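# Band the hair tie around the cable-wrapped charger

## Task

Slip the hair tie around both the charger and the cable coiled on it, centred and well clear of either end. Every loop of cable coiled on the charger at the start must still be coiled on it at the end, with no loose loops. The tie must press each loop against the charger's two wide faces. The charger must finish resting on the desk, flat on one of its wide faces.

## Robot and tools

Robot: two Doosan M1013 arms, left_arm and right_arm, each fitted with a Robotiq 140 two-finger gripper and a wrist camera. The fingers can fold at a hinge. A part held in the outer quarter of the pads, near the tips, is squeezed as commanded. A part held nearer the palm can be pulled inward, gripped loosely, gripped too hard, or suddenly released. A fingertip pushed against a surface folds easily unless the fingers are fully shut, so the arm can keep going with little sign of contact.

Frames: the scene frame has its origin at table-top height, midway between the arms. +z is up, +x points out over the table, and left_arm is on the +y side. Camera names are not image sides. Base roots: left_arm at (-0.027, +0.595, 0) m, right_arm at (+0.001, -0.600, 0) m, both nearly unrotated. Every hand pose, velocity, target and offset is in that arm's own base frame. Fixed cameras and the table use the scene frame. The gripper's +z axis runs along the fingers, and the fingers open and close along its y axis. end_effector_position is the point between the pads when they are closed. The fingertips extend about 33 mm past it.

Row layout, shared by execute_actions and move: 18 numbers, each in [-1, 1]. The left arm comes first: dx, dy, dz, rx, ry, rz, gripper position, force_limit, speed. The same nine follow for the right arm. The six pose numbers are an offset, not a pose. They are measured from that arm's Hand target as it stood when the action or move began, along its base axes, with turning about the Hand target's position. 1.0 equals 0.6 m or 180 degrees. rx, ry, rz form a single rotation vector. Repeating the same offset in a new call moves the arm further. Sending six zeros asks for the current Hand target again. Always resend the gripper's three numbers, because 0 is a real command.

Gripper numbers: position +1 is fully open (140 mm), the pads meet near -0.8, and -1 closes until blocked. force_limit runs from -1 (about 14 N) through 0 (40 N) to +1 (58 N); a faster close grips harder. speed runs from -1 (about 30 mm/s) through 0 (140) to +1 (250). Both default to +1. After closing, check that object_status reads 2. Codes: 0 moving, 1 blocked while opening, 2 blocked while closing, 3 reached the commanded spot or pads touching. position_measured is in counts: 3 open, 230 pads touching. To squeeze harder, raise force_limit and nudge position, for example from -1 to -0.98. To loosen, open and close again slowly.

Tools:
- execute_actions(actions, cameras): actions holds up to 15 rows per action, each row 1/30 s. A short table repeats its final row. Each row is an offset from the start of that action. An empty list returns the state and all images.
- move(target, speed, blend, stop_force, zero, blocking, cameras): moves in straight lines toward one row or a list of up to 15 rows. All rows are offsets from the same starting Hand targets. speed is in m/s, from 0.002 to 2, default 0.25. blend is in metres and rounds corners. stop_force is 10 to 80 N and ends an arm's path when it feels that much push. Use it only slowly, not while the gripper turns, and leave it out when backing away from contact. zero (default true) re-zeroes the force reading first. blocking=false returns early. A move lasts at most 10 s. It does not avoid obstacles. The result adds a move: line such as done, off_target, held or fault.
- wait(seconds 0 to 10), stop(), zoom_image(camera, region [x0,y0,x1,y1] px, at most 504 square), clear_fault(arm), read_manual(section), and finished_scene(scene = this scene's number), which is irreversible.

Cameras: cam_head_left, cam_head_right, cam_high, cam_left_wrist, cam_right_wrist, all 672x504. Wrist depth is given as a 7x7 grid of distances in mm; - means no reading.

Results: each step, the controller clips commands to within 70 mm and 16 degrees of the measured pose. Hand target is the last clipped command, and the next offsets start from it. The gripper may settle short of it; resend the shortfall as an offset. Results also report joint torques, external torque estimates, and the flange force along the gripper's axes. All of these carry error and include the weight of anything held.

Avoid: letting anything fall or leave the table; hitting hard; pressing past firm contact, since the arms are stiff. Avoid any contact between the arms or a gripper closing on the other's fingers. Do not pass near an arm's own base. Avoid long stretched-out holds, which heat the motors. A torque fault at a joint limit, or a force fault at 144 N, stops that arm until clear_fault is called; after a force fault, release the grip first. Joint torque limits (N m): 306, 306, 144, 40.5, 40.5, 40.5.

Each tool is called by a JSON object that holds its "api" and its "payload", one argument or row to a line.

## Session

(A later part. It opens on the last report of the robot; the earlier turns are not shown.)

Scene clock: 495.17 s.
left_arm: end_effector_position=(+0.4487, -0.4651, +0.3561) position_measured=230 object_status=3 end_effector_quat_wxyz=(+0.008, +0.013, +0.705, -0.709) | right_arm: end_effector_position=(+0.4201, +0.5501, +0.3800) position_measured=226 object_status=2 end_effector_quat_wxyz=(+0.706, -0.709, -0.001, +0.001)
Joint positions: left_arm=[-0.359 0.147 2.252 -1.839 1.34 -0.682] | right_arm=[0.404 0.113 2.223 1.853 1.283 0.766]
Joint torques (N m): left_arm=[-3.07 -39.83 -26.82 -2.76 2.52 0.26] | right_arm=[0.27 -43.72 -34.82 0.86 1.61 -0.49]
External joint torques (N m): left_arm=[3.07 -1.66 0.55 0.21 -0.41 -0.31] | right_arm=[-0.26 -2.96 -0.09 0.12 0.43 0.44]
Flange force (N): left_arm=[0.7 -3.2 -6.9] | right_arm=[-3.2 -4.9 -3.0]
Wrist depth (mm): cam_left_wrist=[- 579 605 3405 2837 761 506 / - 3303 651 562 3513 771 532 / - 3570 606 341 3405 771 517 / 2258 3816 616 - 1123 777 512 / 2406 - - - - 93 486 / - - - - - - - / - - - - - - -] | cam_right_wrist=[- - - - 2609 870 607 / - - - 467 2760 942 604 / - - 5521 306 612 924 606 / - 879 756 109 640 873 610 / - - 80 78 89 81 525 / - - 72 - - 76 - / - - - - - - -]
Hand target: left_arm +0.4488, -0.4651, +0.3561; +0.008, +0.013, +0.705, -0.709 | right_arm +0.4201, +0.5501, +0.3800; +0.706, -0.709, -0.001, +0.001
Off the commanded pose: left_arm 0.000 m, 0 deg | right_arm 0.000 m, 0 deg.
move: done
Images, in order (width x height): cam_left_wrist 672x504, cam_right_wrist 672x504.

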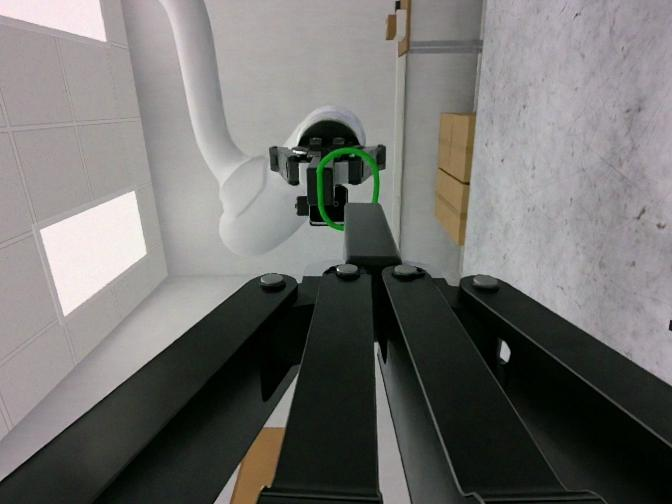

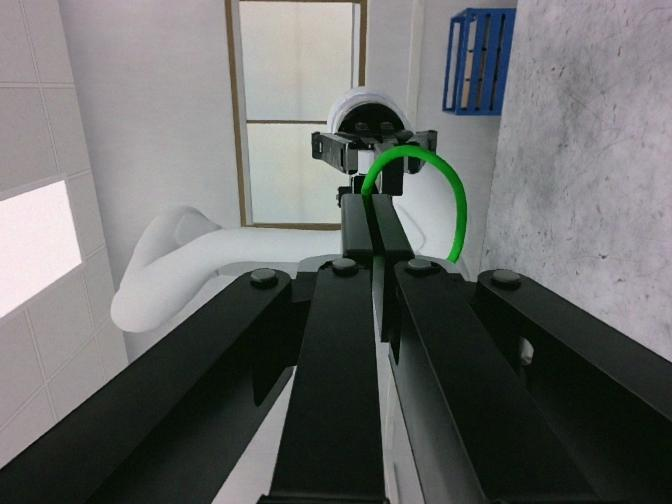

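{"api": "move", "payload": {
  "target": [0,-0.2333,0.0015,0,0,0,-1,-1,-1,0,0,0,0,0,0,-1,-0.3,-1],
  "speed": 0.06,
  "cameras": ["all"]
}}

{"api": "zoom_image", "payload": {
  "camera": "cam_left_wrist",
  "region": [280, 100, 480, 300]
}}

{"api": "zoom_image", "payload": {
  "camera": "cam_right_wrist",
  "region": [280, 60, 500, 280]
}}

Scene clock: 508.40 s.
left_arm: end_effector_position=(+0.4488, -0.6051, +0.3570) position_measured=230 object_status=3 end_effector_quat_wxyz=(+0.008, +0.013, +0.705, -0.709) | right_arm: end_effector_position=(+0.4201, +0.5501, +0.3800) position_measured=226 object_status=2 end_effector_quat_wxyz=(+0.706, -0.709, -0.001, +0.001)
Joint positions: left_arm=[-0.609 0.224 2.15 -2.033 1.171 -0.642] | right_arm=[0.404 0.113 2.223 1.853 1.283 0.766]
Joint torques (N m): left_arm=[-3.54 -49.49 -28.35 -3.1 2.71 0.25] | right_arm=[0.51 -43.62 -34.9 0.81 1.58 -0.46]
External joint torques (N m): left_arm=[3.64 -1.64 0.33 0.15 -0.53 -0.3] | right_arm=[-0.47 -3.41 -0.07 0.18 0.47 0.41]
Flange force (N): left_arm=[-1.7 -3.2 -6.8] | right_arm=[-3.7 -5.4 -3.7]
Wrist depth (mm): cam_left_wrist=[- 492 - 3032 2459 763 509 / - 505 - 3117 3353 763 506 / 2191 544 471 240 2732 785 510 / - - 471 138 143 785 516 / 2991 - - - - 93 495 / - - - - - - - / - - - - - - -] | cam_right_wrist=[- - - - 3083 873 612 / 2667 - - 377 2860 920 613 / - - - 261 180 913 606 / 3124 786 665 109 150 802 606 / - 78 80 78 89 81 526 / - - 72 - - 76 - / - - - - - - -]
Hand target: left_arm +0.4488, -0.6051, +0.3570; +0.008, +0.013, +0.705, -0.709 | right_arm +0.4201, +0.5501, +0.3800; +0.706, -0.709, -0.001, +0.001
Off the commanded pose: left_arm 0.000 m, 0 deg | right_arm 0.000 m, 0 deg.
move: done

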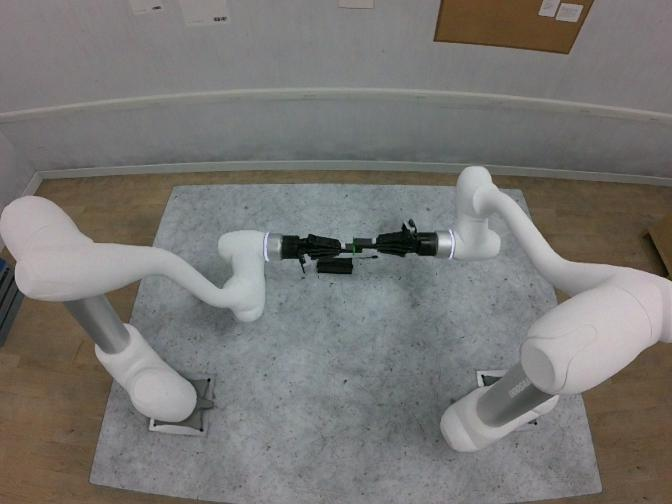

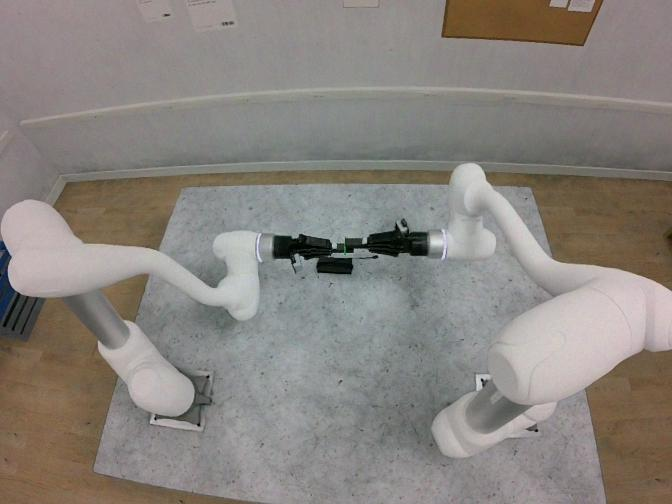

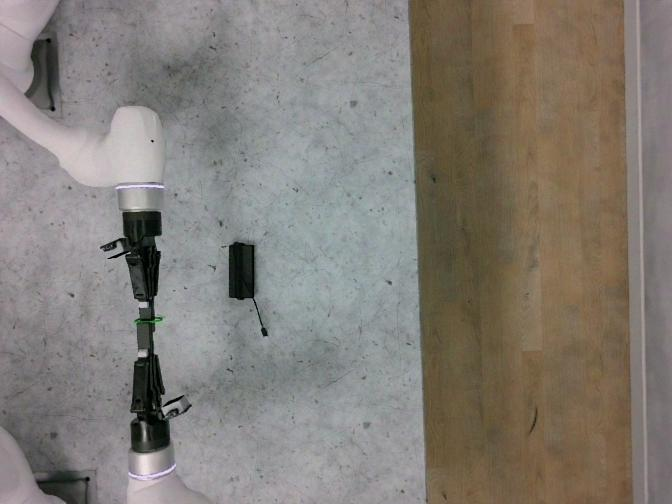

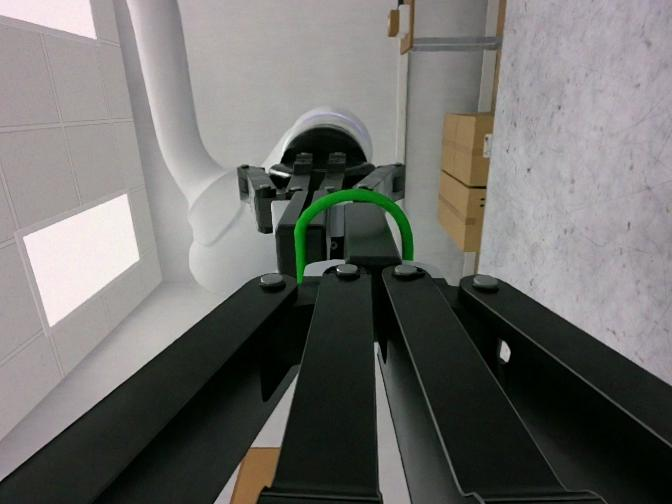

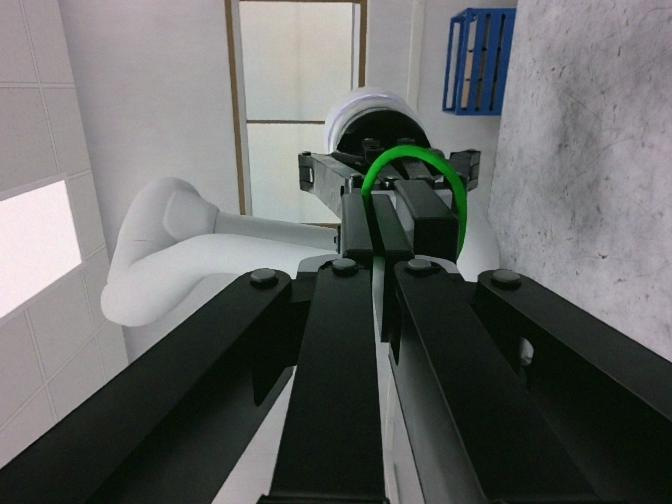

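Scaled by 2.520 from the camera's 672x504 image, which has a finer 960x720 frame.

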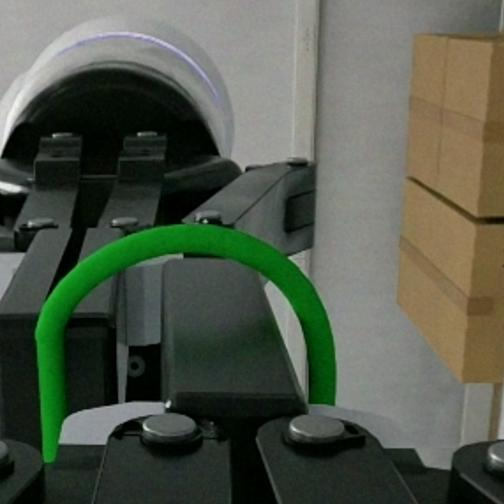

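Scaled by 2.291 from the camera's 672x504 image, which has a finer 960x720 frame.

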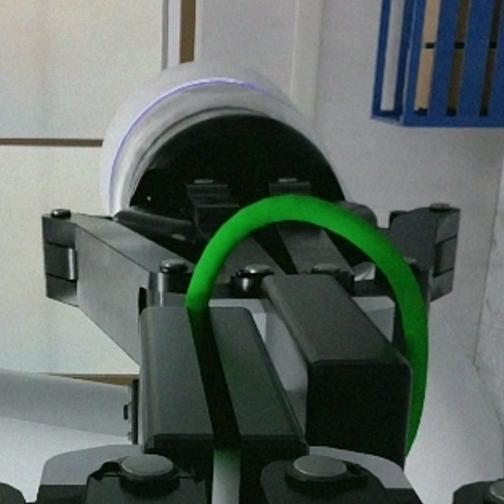

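{"api": "move", "payload": {
  "target": [
    [0,0,0,0,0,0,-1,-1,-1,0,0,0.002,0,0,0,-0.68,-0.3,-1],
    [0,0,0,0,0,0,-1,-1,-1,0,-0.25,0.002,0,0,0,-0.68,-0.3,-1]
  ],
  "speed": 0.05,
  "cameras": ["cam_left_wrist","cam_right_wrist"]
}}

Scene clock: 518.53 s.
left_arm: end_effector_position=(+0.4488, -0.6051, +0.3570) position_measured=230 object_status=3 end_effector_quat_wxyz=(+0.008, +0.013, +0.705, -0.709) | right_arm: end_effector_position=(+0.4201, +0.4002, +0.3812) position_measured=214 object_status=3 end_effector_quat_wxyz=(+0.706, -0.709, -0.001, +0.001)
Joint positions: left_arm=[-0.609 0.224 2.15 -2.033 1.171 -0.642] | right_arm=[0.078 0.039 2.302 1.62 1.515 0.799]
Joint torques (N m): left_arm=[-2.9 -49.19 -28.46 -3.12 2.68 0.26] | right_arm=[0.96 -35.1 -34.09 1.62 1.53 -0.47]
External joint torques (N m): left_arm=[2.9 -1.82 0.6 0.19 -0.5 -0.31] | right_arm=[-0.96 -3.09 0.04 0.26 0.45 0.42]
Flange force (N): left_arm=[-0.4 -3.4 -6.1] | right_arm=[-4.6 -5.5 -3.4]
Wrist depth (mm): cam_left_wrist=[- 566 2912 2874 2912 755 502 / 2236 3255 590 504 2874 777 511 / - - 600 360 2912 768 515 / - 3513 638 - 2305 785 508 / - - - - - 93 486 / - - - - - - - / - - - - - - -] | cam_right_wrist=[- 3543 - - 4655 924 620 / - - - 487 3652 917 610 / - 973 1130 345 617 917 606 / - 950 819 109 642 860 607 / - - 87 78 83 83 524 / - - - - - - - / - - - - - - -]
Hand target: left_arm +0.4488, -0.6051, +0.3570; +0.008, +0.013, +0.705, -0.709 | right_arm +0.4201, +0.4001, +0.3812; +0.706, -0.709, -0.001, +0.001
Off the commanded pose: left_arm 0.000 m, 0 deg | right_arm 0.000 m, 0 deg.
move: done
Images, in order (width x height): cam_left_wrist 672x504, cam_right_wrist 672x504.

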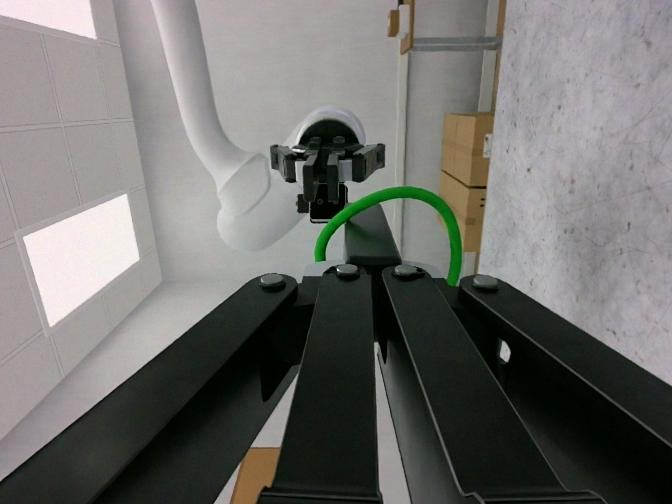

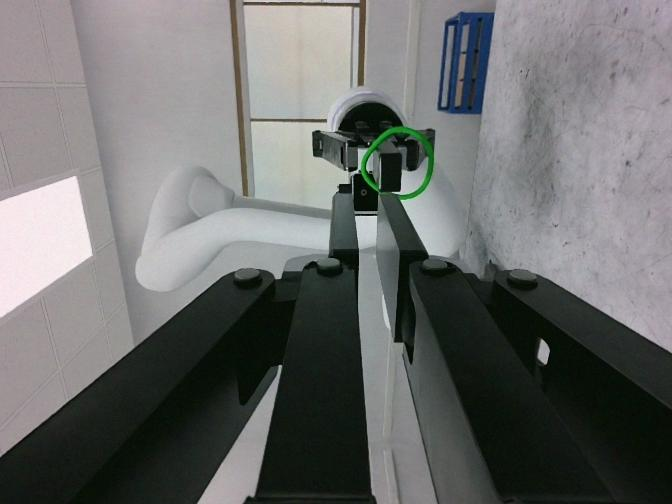

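{"api": "move", "payload": {
  "target": [
    [0,0,0,0,0,0,-0.2,-1,-1,0,0,0,0,0,0,-0.68,-0.3,-1],
    [0,0,0,0,0,0,0.17,-1,-1,0,-0.01,0,0,0,0,-0.68,-0.3,-1]
  ],
  "speed": 0.05,
  "cameras": ["cam_left_wrist","cam_right_wrist"]
}}

{"api": "zoom_image", "payload": {
  "camera": "cam_right_wrist",
  "region": [280, 60, 500, 280]
}}

Scene clock: 526.47 s.
left_arm: end_effector_position=(+0.4488, -0.6051, +0.3570) position_measured=123 object_status=0 end_effector_quat_wxyz=(+0.008, +0.013, +0.705, -0.709) | right_arm: end_effector_position=(+0.4201, +0.3941, +0.3812) position_measured=214 object_status=3 end_effector_quat_wxyz=(+0.706, -0.709, -0.001, +0.001)
Joint positions: left_arm=[-0.609 0.224 2.15 -2.033 1.171 -0.642] | right_arm=[0.064 0.038 2.304 1.61 1.525 0.8]
Joint torques (N m): left_arm=[-2.9 -49.02 -28.41 -3.13 2.67 0.25] | right_arm=[0.51 -34.84 -33.9 1.69 1.51 -0.46]
External joint torques (N m): left_arm=[2.83 -2.06 0.36 0.18 -0.5 -0.3] | right_arm=[-0.49 -3.11 -0.12 0.21 0.46 0.41]
Flange force (N): left_arm=[-0.4 -3.8 -5.9] | right_arm=[-4.5 -5.7 -2.3]
Wrist depth (mm): cam_left_wrist=[1785 578 2951 - 2837 774 479 / 3405 - 592 493 3074 777 504 / - - 610 369 2991 782 512 / - - 140 3405 147 638 512 / - - - - - - - / - - - 2128 - - - / - - 1814 1814 - - -] | cam_right_wrist=[- - 3391 3597 3491 931 623 / - - - 547 3297 942 607 / - 1010 3768 376 628 942 607 / 3165 953 819 109 649 851 610 / - - 87 78 83 84 530 / - - - - - - - / - - - - - - -]
Hand target: left_arm +0.4488, -0.6051, +0.3570; +0.008, +0.013, +0.705, -0.709 | right_arm +0.4201, +0.3941, +0.3812; +0.706, -0.709, -0.001, +0.001
Off the commanded pose: left_arm 0.000 m, 0 deg | right_arm 0.000 m, 0 deg.
move: done
Images, in order (width x height): cam_left_wrist 672x504, cam_right_wrist 672x504.

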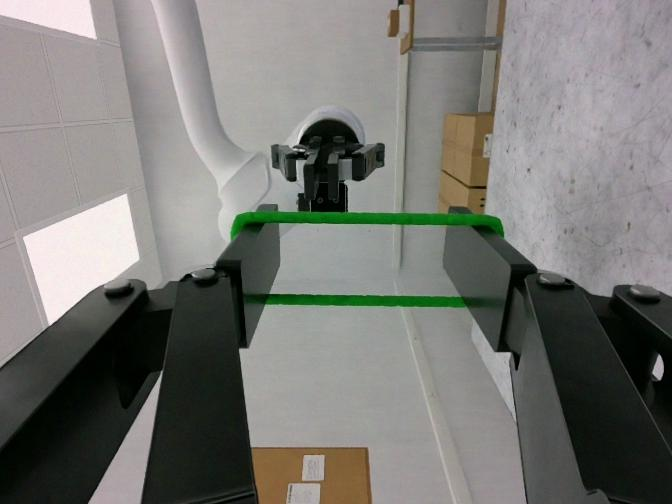

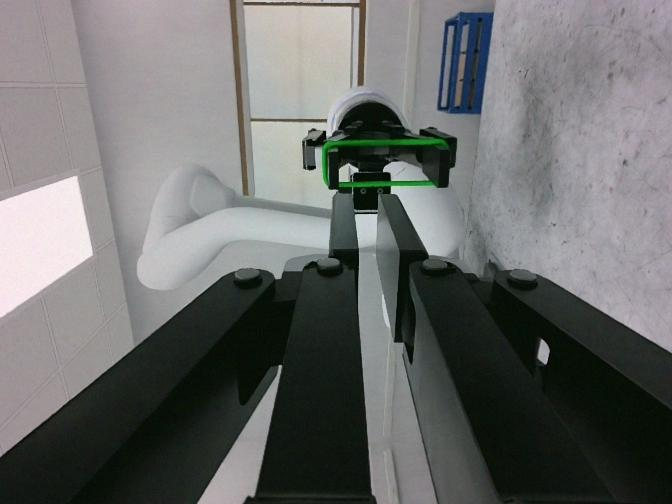

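Scaled by 2.291 from the camera's 672x504 image, which has a finer 960x720 frame.

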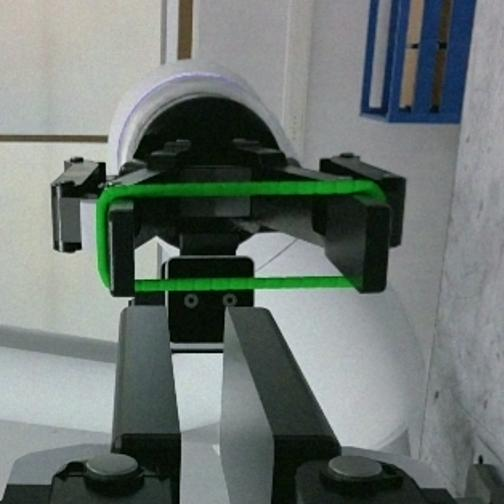

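{"api": "move", "payload": {
  "target": [
    [0,0.3,0.0,0,0,0,0.17,-1,-1,0,-0.03,0,0,0,0,-0.6,-0.3,1],
    [0,0.3,0.1,0,-0.5,0,0.17,-1,-1,0.213,0.1,-0.1,-0.385,-0.385,0.385,-0.6,-0.3,1],
    [0,0.3,0.1,0,-0.5,0,0.17,-1,-1,0.213,0.34,-0.302,-0.385,-0.385,0.385,0.35,-0.3,1]
  ],
  "speed": 0.2,
  "cameras": ["all"]
}}

Scene clock: 557.97 s.
left_arm: end_effector_position=(+0.4488, -0.4251, +0.4170) position_measured=123 object_status=1 end_effector_quat_wxyz=(+0.504, +0.510, +0.493, -0.492) | right_arm: end_effector_position=(+0.5479, +0.5981, +0.2000) position_measured=85 object_status=0 end_effector_quat_wxyz=(+0.003, +0.707, +0.707, +0.000)
Joint positions: left_arm=[-0.278 0.04 2.213 -1.739 1.356 0.729] | right_arm=[0.789 0.467 1.42 -0.006 1.255 0.791]
Joint torques (N m): left_arm=[-3.09 -33.27 -31.11 -2.81 2.34 0.34] | right_arm=[0.33 -84.57 -40.64 3.86 -0.5 -0.46]
External joint torques (N m): left_arm=[3.1 -1.65 0.41 0.18 -0.56 -0.34] | right_arm=[-0.39 -3.94 -0.11 0.33 0.46 0.46]
Flange force (N): left_arm=[-2.7 -1.4 -6.6] | right_arm=[-4.0 -3.7 -2.9]
Wrist depth (mm): cam_left_wrist=[608 735 2802 - 278 256 257 / 636 - - 4176 - 265 267 / 595 3570 - - - 264 2088 / 610 613 122 - 135 266 1994 / - - 313 221 213 - - / - - 194 181 189 - - / - - 184 168 182 - -] | cam_right_wrist=[302 304 305 279 300 303 303 / 323 320 319 299 312 320 320 / 342 338 340 341 339 339 339 / 364 353 353 361 361 132 356 / - 99 387 387 390 122 82 / - - 416 419 416 417 - / - - 450 450 452 445 -]
Hand target: left_arm +0.4488, -0.4251, +0.4170; +0.504, +0.510, +0.493, -0.492 | right_arm +0.5479, +0.5981, +0.2000; +0.003, +0.707, +0.707, +0.000
Off the commanded pose: left_arm 0.000 m, 0 deg | right_arm 0.000 m, 0 deg.
move: done

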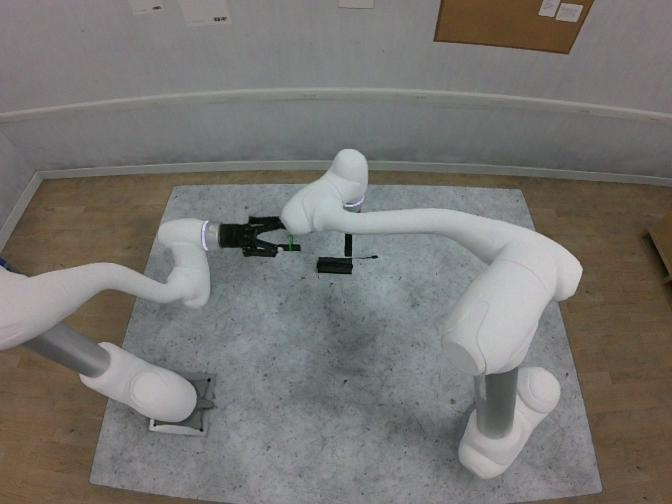

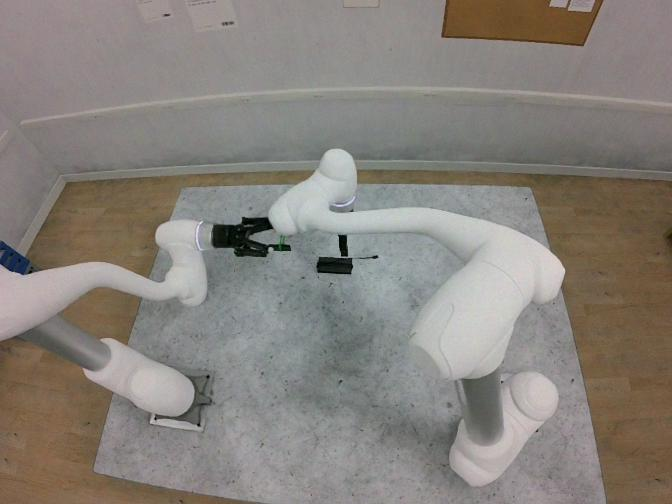

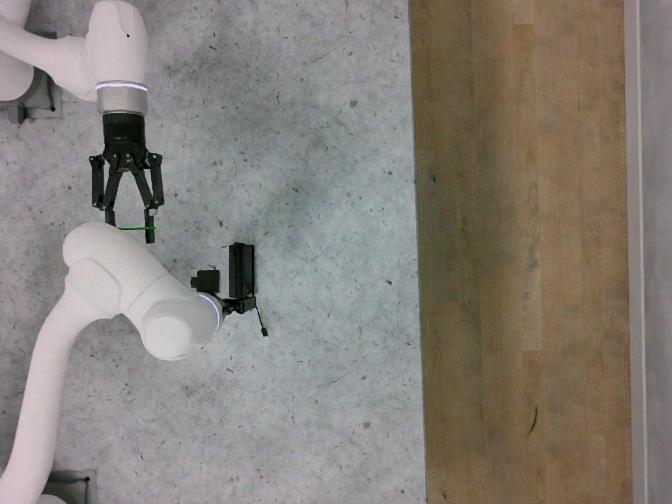

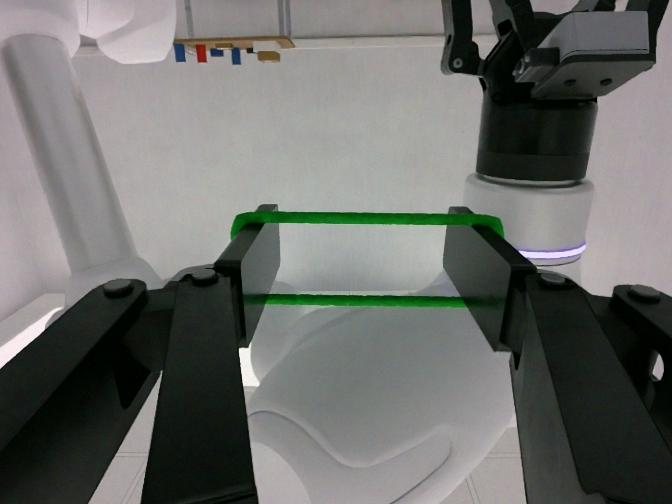

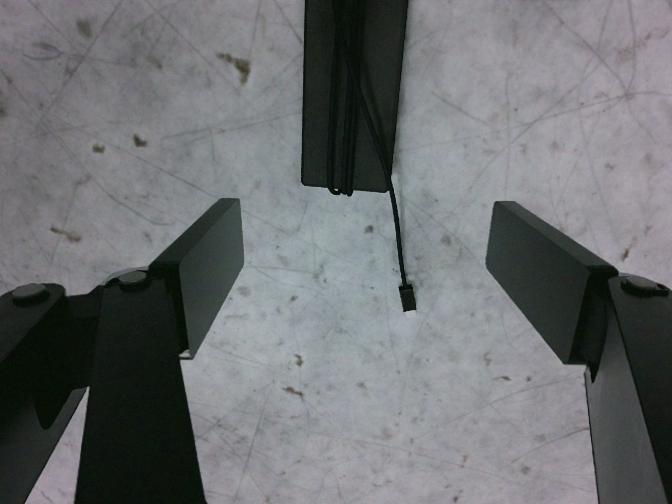

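{"api": "move", "payload": {
  "target": [
    [0,0,0,0,0,0,0.3,0.3,-1,0,0,0,0,0,0,0.35,-0.3,1],
    [0,0,0,0,0,0,0.3,0.3,-1,0,0,-0.22,0,0,-0.006,0.35,-0.3,1]
  ],
  "speed": 0.15,
  "cameras": ["cam_right_wrist","cam_left_wrist"]
}}

Scene clock: 565.80 s.
left_arm: end_effector_position=(+0.4488, -0.4251, +0.4170) position_measured=91 object_status=3 end_effector_quat_wxyz=(+0.504, +0.510, +0.493, -0.492) | right_arm: end_effector_position=(+0.5477, +0.5979, +0.1537) position_measured=85 object_status=3 end_effector_quat_wxyz=(+0.003, +0.709, +0.705, +0.000)
Joint positions: left_arm=[-0.278 0.04 2.213 -1.739 1.356 0.729] | right_arm=[0.789 0.493 1.468 -0.007 1.181 0.798]
Joint torques (N m): left_arm=[-2.73 -33.86 -31.44 -2.85 2.26 0.36] | right_arm=[0.37 -86.09 -39.71 3.7 -0.52 -0.4]
External joint torques (N m): left_arm=[2.67 -0.99 0.75 0.23 -0.48 -0.36] | right_arm=[-0.32 -3.48 0.14 0.37 0.48 0.4]
Flange force (N): left_arm=[-1.6 -1.2 -5.8] | right_arm=[-3.8 -3.5 -2.8]
Wrist depth (mm): cam_left_wrist=[593 735 2699 - 3405 250 253 / 595 - - - - 252 2088 / 603 - - - 2699 258 1976 / 582 598 126 183 188 130 2049 / - - 163 158 166 115 85 / - - 166 152 168 - - / - - 1892 159 - - -] | cam_right_wrist=[261 261 261 237 257 259 260 / 277 274 275 251 272 275 275 / 294 293 293 266 291 289 292 / 312 304 163 313 312 132 306 / - 99 333 333 333 122 82 / - - 359 359 360 357 - / - - 388 386 386 384 -]
Hand target: left_arm +0.4488, -0.4251, +0.4170; +0.504, +0.510, +0.493, -0.492 | right_arm +0.5477, +0.5980, +0.1538; +0.003, +0.709, +0.705, +0.000 (not the last commanded pose)
Off the commanded pose: left_arm 0.000 m, 0 deg | right_arm 0.086 m, 1 deg.
move: held (right_arm; a check stopped the path); path passed 1 of 2 targets; limits=held
pose unreachable (right arm): on one or more control steps of this call, first in action 0 (counted from 0), this arm could not follow its commanded pose, so it was not sent that pose on those steps. It may still have moved: this result reports where it is.
cause: moving toward the commanded pose would bring a part of the arm too close to another arm (a part of this arm just beyond joint 4 (forearm roll) and the left arm's gripper, where that arm would come to rest).
Images, in order (width x height): cam_left_wrist 672x504, cam_right_wrist 672x504.

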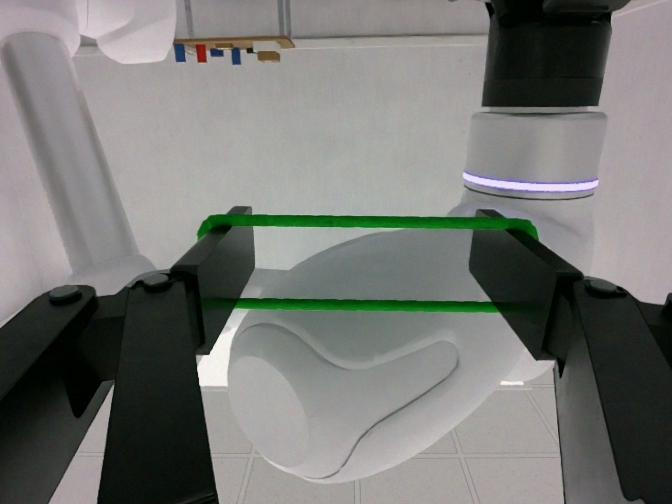

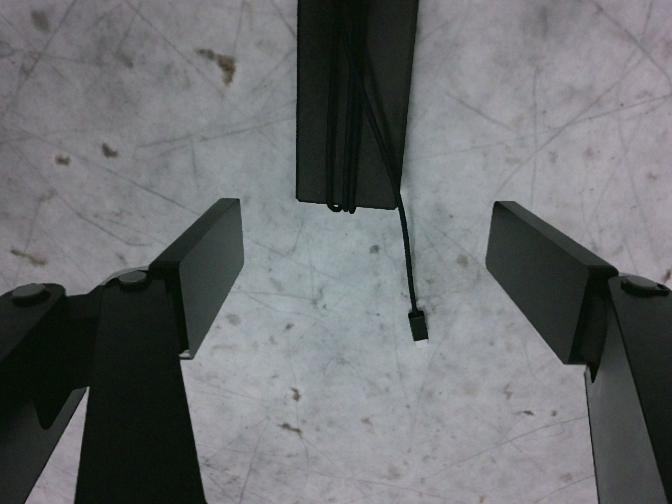

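{"api": "move", "payload": {
  "target": [
    [0.214,0.22,-0.02,0,0,0,0.3,0.3,-1,0,0,0,0,0,0,0.35,-0.3,1],
    [0.214,0.22,-0.02,0,0,0,0.3,0.3,-1,0,0,-0.1395,0,0,0,0.35,-0.3,1]
  ],
  "speed": 0.15,
  "cameras": ["cam_right_wrist","cam_left_wrist"]
}}

Scene clock: 574.97 s.
left_arm: end_effector_position=(+0.5772, -0.2931, +0.4050) position_measured=91 object_status=3 end_effector_quat_wxyz=(+0.504, +0.510, +0.493, -0.492) | right_arm: end_effector_position=(+0.5477, +0.5980, +0.0701) position_measured=85 object_status=3 end_effector_quat_wxyz=(+0.003, +0.709, +0.705, +0.000)
Joint positions: left_arm=[0.008 0.232 2.013 -1.556 1.577 0.703] | right_arm=[0.789 0.552 1.539 -0.007 1.051 0.799]
Joint torques (N m): left_arm=[-3.22 -51.65 -30.47 -2.32 2.19 0.28] | right_arm=[0.6 -89.91 -37.24 3.54 -0.47 -0.44]
External joint torques (N m): left_arm=[3.24 -2.39 0.2 0.2 -0.46 -0.28] | right_arm=[-1 -2.64 0.05 0.29 0.43 0.44]
Flange force (N): left_arm=[-3.1 -3.6 -4.9] | right_arm=[-3.0 -1.8 -2.7]
Wrist depth (mm): cam_left_wrist=[758 882 2544 350 4176 2951 1844 / 716 262 290 356 - - - / 719 258 278 351 - - 1892 / 689 274 126 420 164 130 - / - - 3628 - - 115 85 / - - 2732 2732 2068 - - / - - - - - - -] | cam_right_wrist=[185 184 184 161 159 185 183 / 195 195 192 172 171 195 194 / 207 206 204 177 201 206 203 / 220 215 193 220 220 132 216 / - 100 235 235 235 123 82 / - - 252 251 252 251 - / - - 274 272 272 273 -]
Hand target: left_arm +0.5772, -0.2931, +0.4050; +0.504, +0.510, +0.493, -0.492 | right_arm +0.5477, +0.5980, +0.0701; +0.003, +0.709, +0.705, +0.000
Off the commanded pose: left_arm 0.000 m, 0 deg | right_arm 0.000 m, 0 deg.
move: done
Images, in order (width x height): cam_left_wrist 672x504, cam_right_wrist 672x504.

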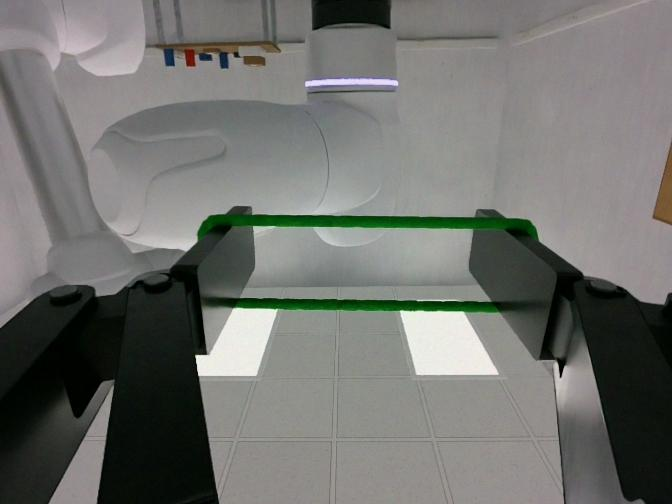

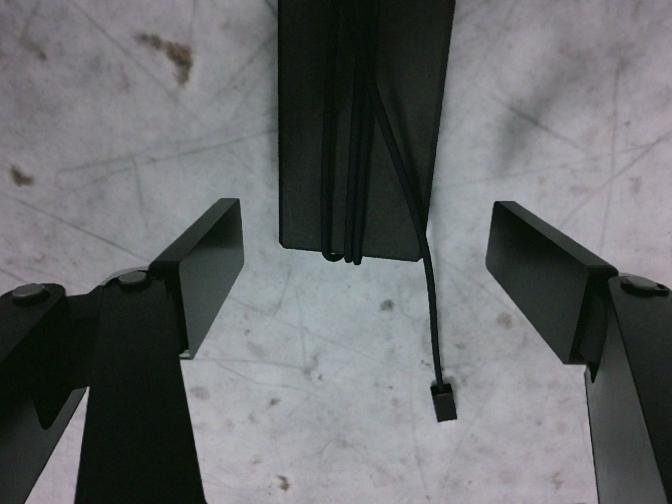

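{"api": "move", "payload": {
  "target": [
    [0,0,0,0,0,0,0.3,0.3,-1,-0.005,-0.001,-0.053,0,0,-0.012,0.35,-0.3,1],
    [0,0,0,0,0,0,0.3,0.3,-1,-0.005,-0.001,-0.053,0,0,-0.012,-1,-0.1,-1]
  ],
  "speed": 0.08,
  "cameras": ["cam_right_wrist"]
}}

{"api": "wait", "payload": {
  "seconds": 0.7
}}

Scene clock: 586.43 s.
left_arm: end_effector_position=(+0.5772, -0.2931, +0.4050) position_measured=91 object_status=3 end_effector_quat_wxyz=(+0.504, +0.510, +0.493, -0.492) | right_arm: end_effector_position=(+0.5447, +0.5974, +0.0383) position_measured=132 object_status=2 end_effector_quat_wxyz=(+0.003, +0.723, +0.691, +0.000)
Joint positions: left_arm=[0.008 0.232 2.013 -1.556 1.577 0.703] | right_arm=[0.791 0.575 1.566 -0.007 1.001 0.839]
Joint torques (N m): left_arm=[-2.94 -51.74 -30.54 -2.34 2.25 0.31] | right_arm=[0.52 -85.36 -34.5 3.46 -1.43 -0.39]
External joint torques (N m): left_arm=[2.96 -2.35 0.25 0.22 -0.52 -0.31] | right_arm=[-0.59 -8.34 -1.55 0.26 1.39 0.39]
Flange force (N): left_arm=[-3.1 -3.6 -4.4] | right_arm=[-5.1 -3.8 -10.3]
Wrist depth (mm): cam_left_wrist=[755 855 2766 348 - - - / 698 246 273 333 - 2487 - / 703 259 291 380 - - 1892 / 694 723 131 - - 130 1757 / - - - 3458 2951 114 85 / - - - - - - - / - - - - - - -] | cam_right_wrist=[154 155 153 131 130 155 155 / 164 164 164 129 136 164 164 / 174 174 174 147 146 174 173 / 183 185 130 158 155 126 182 / - 92 116 198 197 109 91 / - - 212 213 209 - 63 / - - - 230 229 - -]
Hand target: left_arm +0.5772, -0.2931, +0.4050; +0.504, +0.510, +0.493, -0.492 | right_arm +0.5447, +0.5974, +0.0383; +0.003, +0.723, +0.691, +0.000
Off the commanded pose: left_arm 0.000 m, 0 deg | right_arm 0.000 m, 0 deg.
move: done
Images, in order (width x height): cam_right_wrist 672x504.

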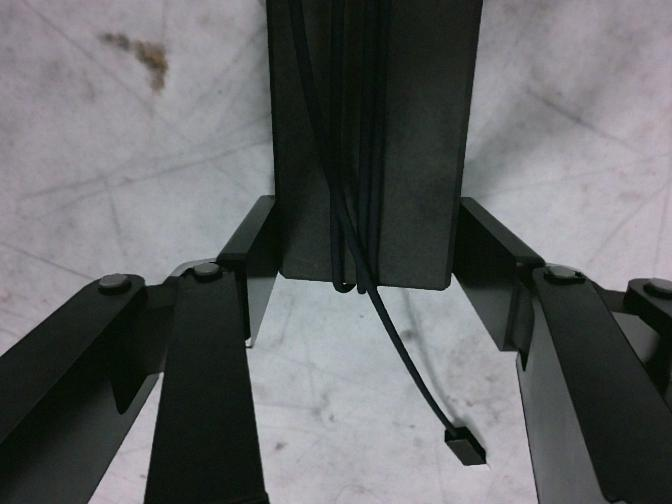

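Scene clock: 587.13 s.
left_arm: end_effector_position=(+0.5772, -0.2931, +0.4050) position_measured=91 object_status=3 end_effector_quat_wxyz=(+0.504, +0.510, +0.493, -0.492) | right_arm: end_effector_position=(+0.5447, +0.5974, +0.0383) position_measured=132 object_status=2 end_effector_quat_wxyz=(+0.003, +0.723, +0.691, +0.000)
Joint positions: left_arm=[0.008 0.232 2.013 -1.556 1.577 0.703] | right_arm=[0.791 0.575 1.566 -0.007 1.001 0.839]
Joint torques (N m): left_arm=[-2.82 -52.19 -30.6 -2.39 2.21 0.32] | right_arm=[0.61 -85.28 -34.34 3.49 -1.42 -0.39]
External joint torques (N m): left_arm=[2.77 -1.91 0.34 0.27 -0.49 -0.32] | right_arm=[-0.68 -7.84 -1.55 0.19 1.38 0.39]
Flange force (N): left_arm=[-2.5 -3.1 -4.2] | right_arm=[-4.7 -3.3 -9.9]
Wrist depth (mm): cam_left_wrist=[766 855 2912 350 - - - / 705 247 273 333 - - - / 707 258 291 389 - 2991 1702 / 677 669 126 5030 - 124 1876 / - - - 2991 2487 114 85 / - - - - - - - / - - - - - - -] | cam_right_wrist=[154 155 153 131 130 155 155 / 164 164 164 129 136 164 163 / 175 174 174 147 146 174 173 / 183 185 130 158 155 126 182 / - 92 116 198 197 109 90 / - - 213 213 210 - 63 / - - - 228 229 - -]
Hand target: left_arm +0.5772, -0.2931, +0.4050; +0.504, +0.510, +0.493, -0.492 | right_arm +0.5447, +0.5974, +0.0383; +0.003, +0.723, +0.691, +0.000
Tool commands: left_gripper/position=+0.3 left_gripper/force_limit=+0.3 left_gripper/speed=-1.0 right_gripper/position=-1.0 right_gripper/force_limit=-0.1 right_gripper/speed=-1.0
Off the commanded pose: left_arm 0.000 m, 0 deg | right_arm 0.000 m, 0 deg.
wait: 0.70 s; at rest by 0.17 s

{"api": "move", "payload": {
  "target": [
    [0,0,0,0,0,0,0.3,0.3,-1,0,0,0.1,0,0,0,-1,-0.1,-1],
    [0,0,0,0,0,0,0.3,0.3,-1,0,0,0.52,0,0,0.0,-1,-0.1,-1]
  ],
  "speed": [0.06,0.12],
  "blend": [0.02,0],
  "cameras": ["all"]
}}

{"api": "zoom_image", "payload": {
  "camera": "cam_head_left",
  "region": [230, 190, 410, 300]
}}

{"api": "zoom_image", "payload": {
  "camera": "cam_high",
  "region": [140, 140, 320, 370]
}}

Scene clock: 595.33 s.
left_arm: end_effector_position=(+0.5772, -0.2931, +0.4050) position_measured=91 object_status=3 end_effector_quat_wxyz=(+0.504, +0.510, +0.493, -0.492) | right_arm: end_effector_position=(+0.5447, +0.5974, +0.3503) position_measured=132 object_status=2 end_effector_quat_wxyz=(+0.003, +0.723, +0.691, +0.000)
Joint positions: left_arm=[0.008 0.232 2.013 -1.556 1.577 0.703] | right_arm=[0.791 0.415 1.222 -0.006 1.505 0.836]
Joint torques (N m): left_arm=[-2.98 -51.66 -30.54 -2.33 2.18 0.35] | right_arm=[0.28 -84.71 -45.07 4.17 -0.58 -0.46]
External joint torques (N m): left_arm=[2.92 -2.34 0.4 0.22 -0.46 -0.35] | right_arm=[-0.26 -1.02 2.13 0.25 0.53 0.46]
Flange force (N): left_arm=[-3.0 -3.8 -4.4] | right_arm=[-4.9 -4.4 2.4]
Wrist depth (mm): cam_left_wrist=[782 878 2459 - - - 1844 / 745 - 3570 3208 - - - / 750 - 3689 418 3405 2802 - / - - 126 440 - 130 2012 / - - 127 451 144 114 85 / - - 404 445 - - - / - - 366 1976 2191 - -] | cam_right_wrist=[444 445 439 133 131 440 440 / 468 468 470 133 138 467 467 / 499 499 496 140 147 497 493 / 529 521 118 158 155 126 522 / - 92 116 560 567 109 90 / - - 607 603 618 - 63 / - - 656 661 654 - -]
Hand target: left_arm +0.5772, -0.2931, +0.4050; +0.504, +0.510, +0.493, -0.492 | right_arm +0.5447, +0.5974, +0.3503; +0.003, +0.723, +0.691, +0.000
Off the commanded pose: left_arm 0.000 m, 0 deg | right_arm 0.000 m, 0 deg.
move: done

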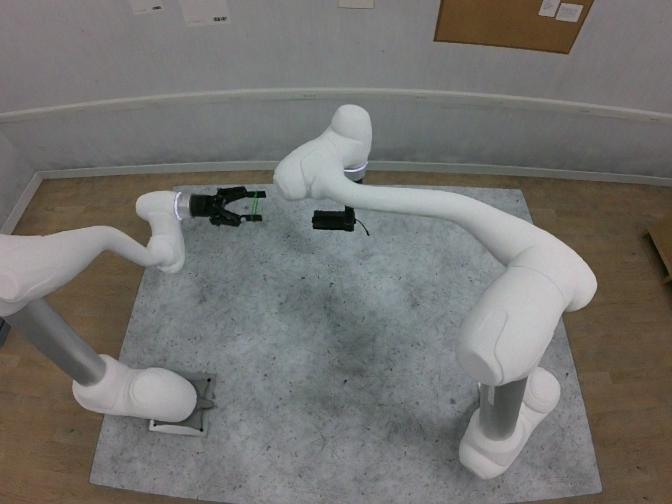

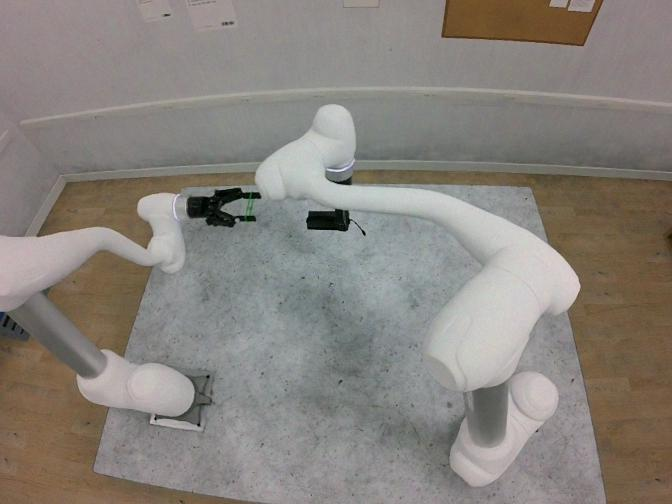

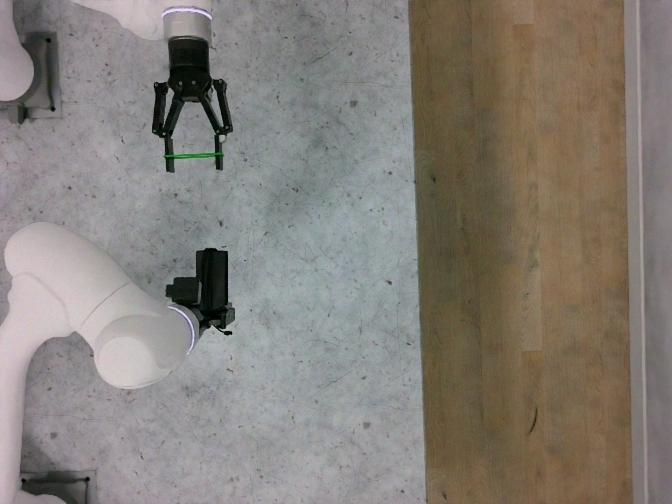

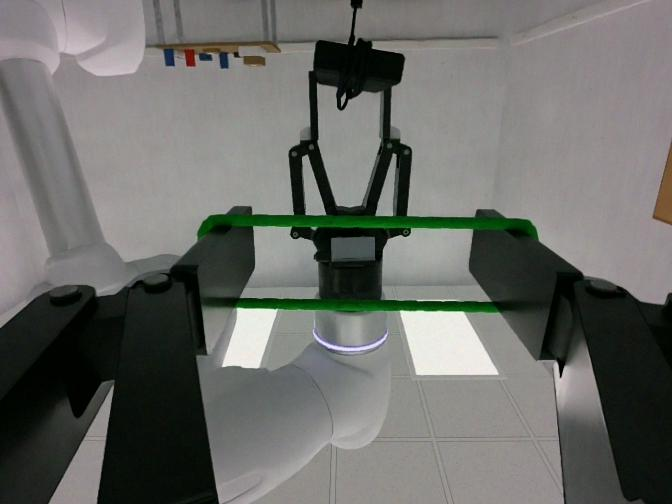

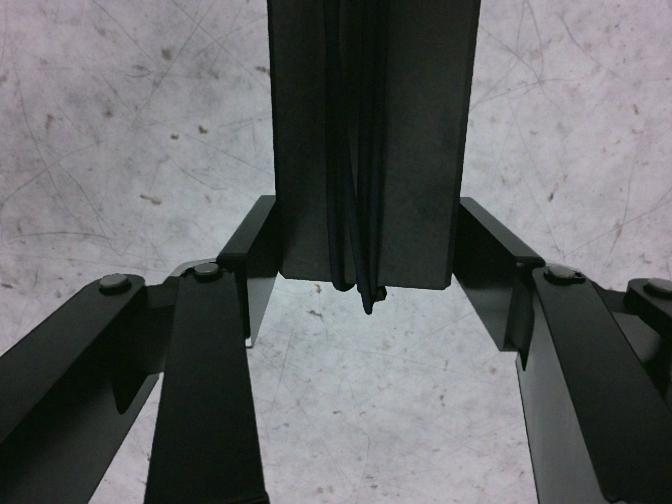

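Scaled by 2.800 from the camera's 672x504 image, which has a finer 960x720 frame.

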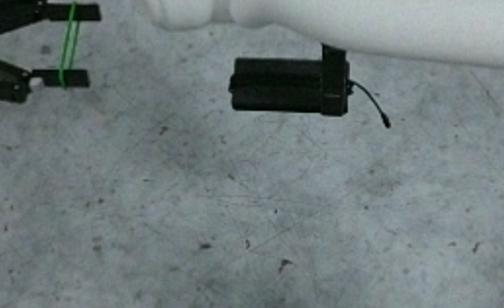

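Scaled by 2.191 from the camera's 672x504 image, which has a finer 960x720 frame.

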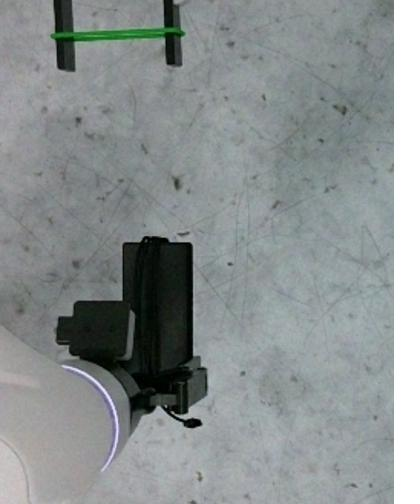

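{"api": "zoom_image", "payload": {
  "camera": "cam_left_wrist",
  "region": [270, 0, 450, 250]
}}

Scaled by 2.016 from the camera's 672x504 image, which has a finer 960x720 frame.

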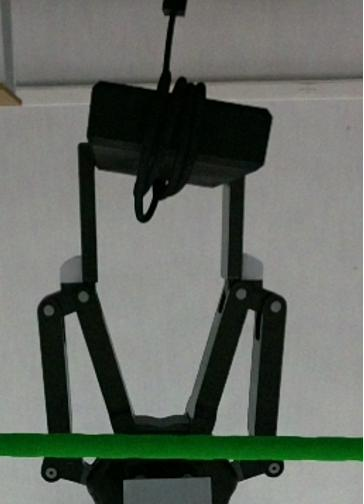

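{"api": "move", "payload": {
  "target": [
    [0.005,-0.2,-0.13,0,-0.05,-0.013,0.3,0.3,-1,0,0,0,0,0,0,-1,-0.1,-1]
  ],
  "speed": 0.12,
  "cameras": ["cam_left_wrist","cam_right_wrist","cam_high"]
}}

{"api": "zoom_image", "payload": {
  "camera": "cam_left_wrist",
  "region": [150, 80, 590, 380]
}}

{"api": "zoom_image", "payload": {
  "camera": "cam_high",
  "region": [140, 140, 320, 370]
}}

Scene clock: 622.43 s.
left_arm: end_effector_position=(+0.5802, -0.4130, +0.3270) position_measured=91 object_status=3 end_effector_quat_wxyz=(+0.531, +0.557, +0.441, -0.461) | right_arm: end_effector_position=(+0.5447, +0.5974, +0.3503) position_measured=132 object_status=2 end_effector_quat_wxyz=(+0.003, +0.723, +0.691, +0.000)
Joint positions: left_arm=[-0.193 0.351 2.027 -1.67 1.461 0.999] | right_arm=[0.791 0.415 1.222 -0.006 1.505 0.836]
Joint torques (N m): left_arm=[-3.41 -59.54 -26.89 -2.42 2.58 0.38] | right_arm=[0.29 -84.95 -44.63 4.17 -0.65 -0.46]
External joint torques (N m): left_arm=[3.55 -2.69 0.5 0.24 -0.58 -0.37] | right_arm=[-0.06 -0.51 1.85 0.24 0.6 0.46]
Flange force (N): left_arm=[-4.5 -2.4 -5.9] | right_arm=[-3.5 -3.6 1.9]
Wrist depth (mm): cam_left_wrist=[748 842 1069 3303 2170 2837 2380 / 748 838 - - - - - / 716 - - 202 - - - / 709 - 126 330 318 125 - / - - 127 349 340 115 85 / - - 663 356 358 - - / - - 492 372 360 - -] | cam_right_wrist=[445 437 435 133 131 440 442 / 470 466 471 132 138 465 467 / 494 500 499 141 147 495 494 / 529 522 117 158 155 126 521 / - 92 116 567 572 109 90 / - - 613 604 606 - 63 / - - 658 669 667 - -]
Hand target: left_arm +0.5802, -0.4131, +0.3270; +0.531, +0.557, +0.441, -0.461 | right_arm +0.5447, +0.5974, +0.3503; +0.003, +0.723, +0.691, +0.000
Off the commanded pose: left_arm 0.000 m, 0 deg | right_arm 0.000 m, 0 deg.
move: done
Images, in order (width x height): cam_high 672x504, cam_left_wrist 672x504, cam_right_wrist 672x504.

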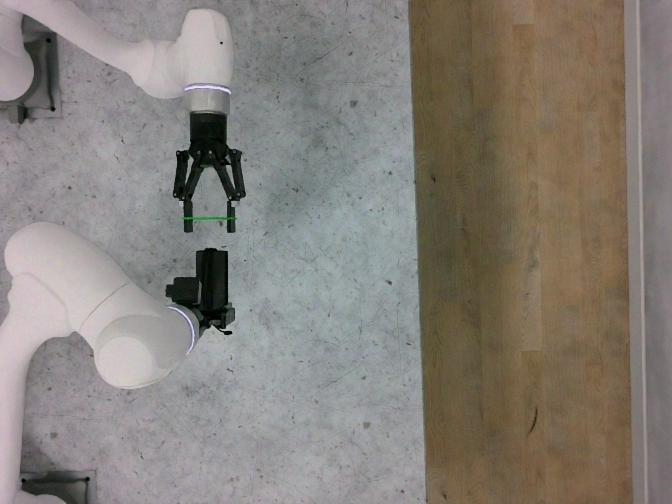

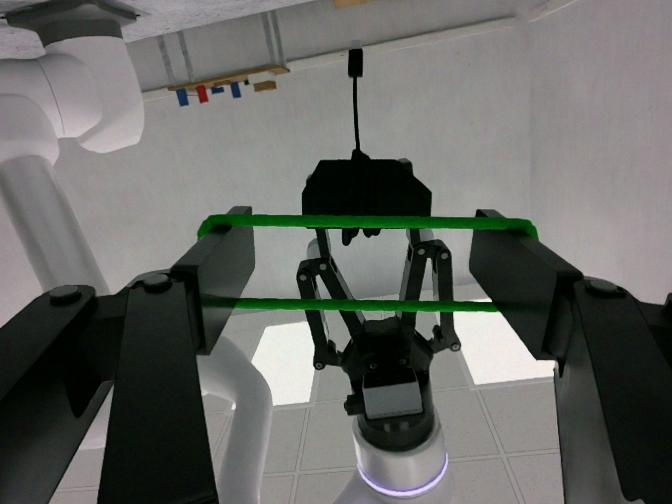

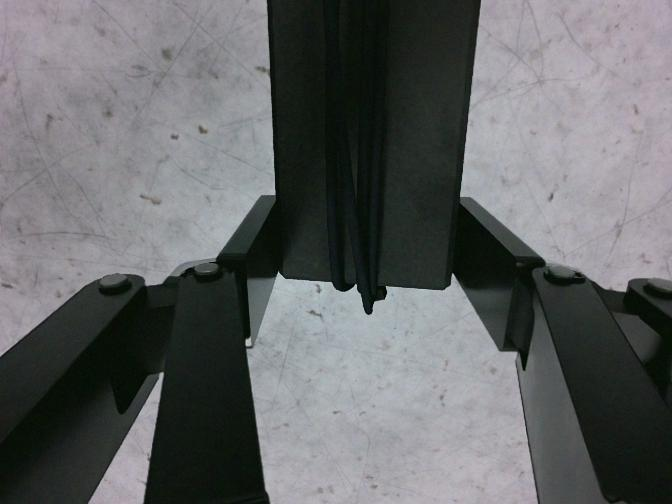

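Scaled by 1.145 from the camera's 672x504 image, which has a finer 960x720 frame.

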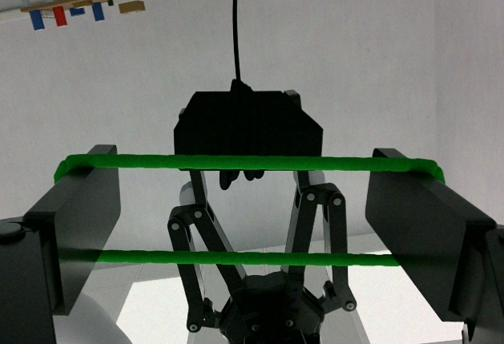

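Scaled by 2.191 from the camera's 672x504 image, which has a finer 960x720 frame.

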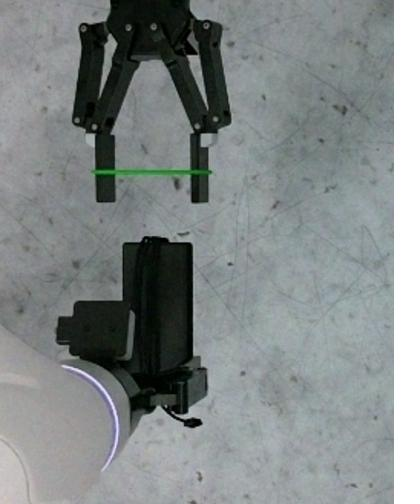

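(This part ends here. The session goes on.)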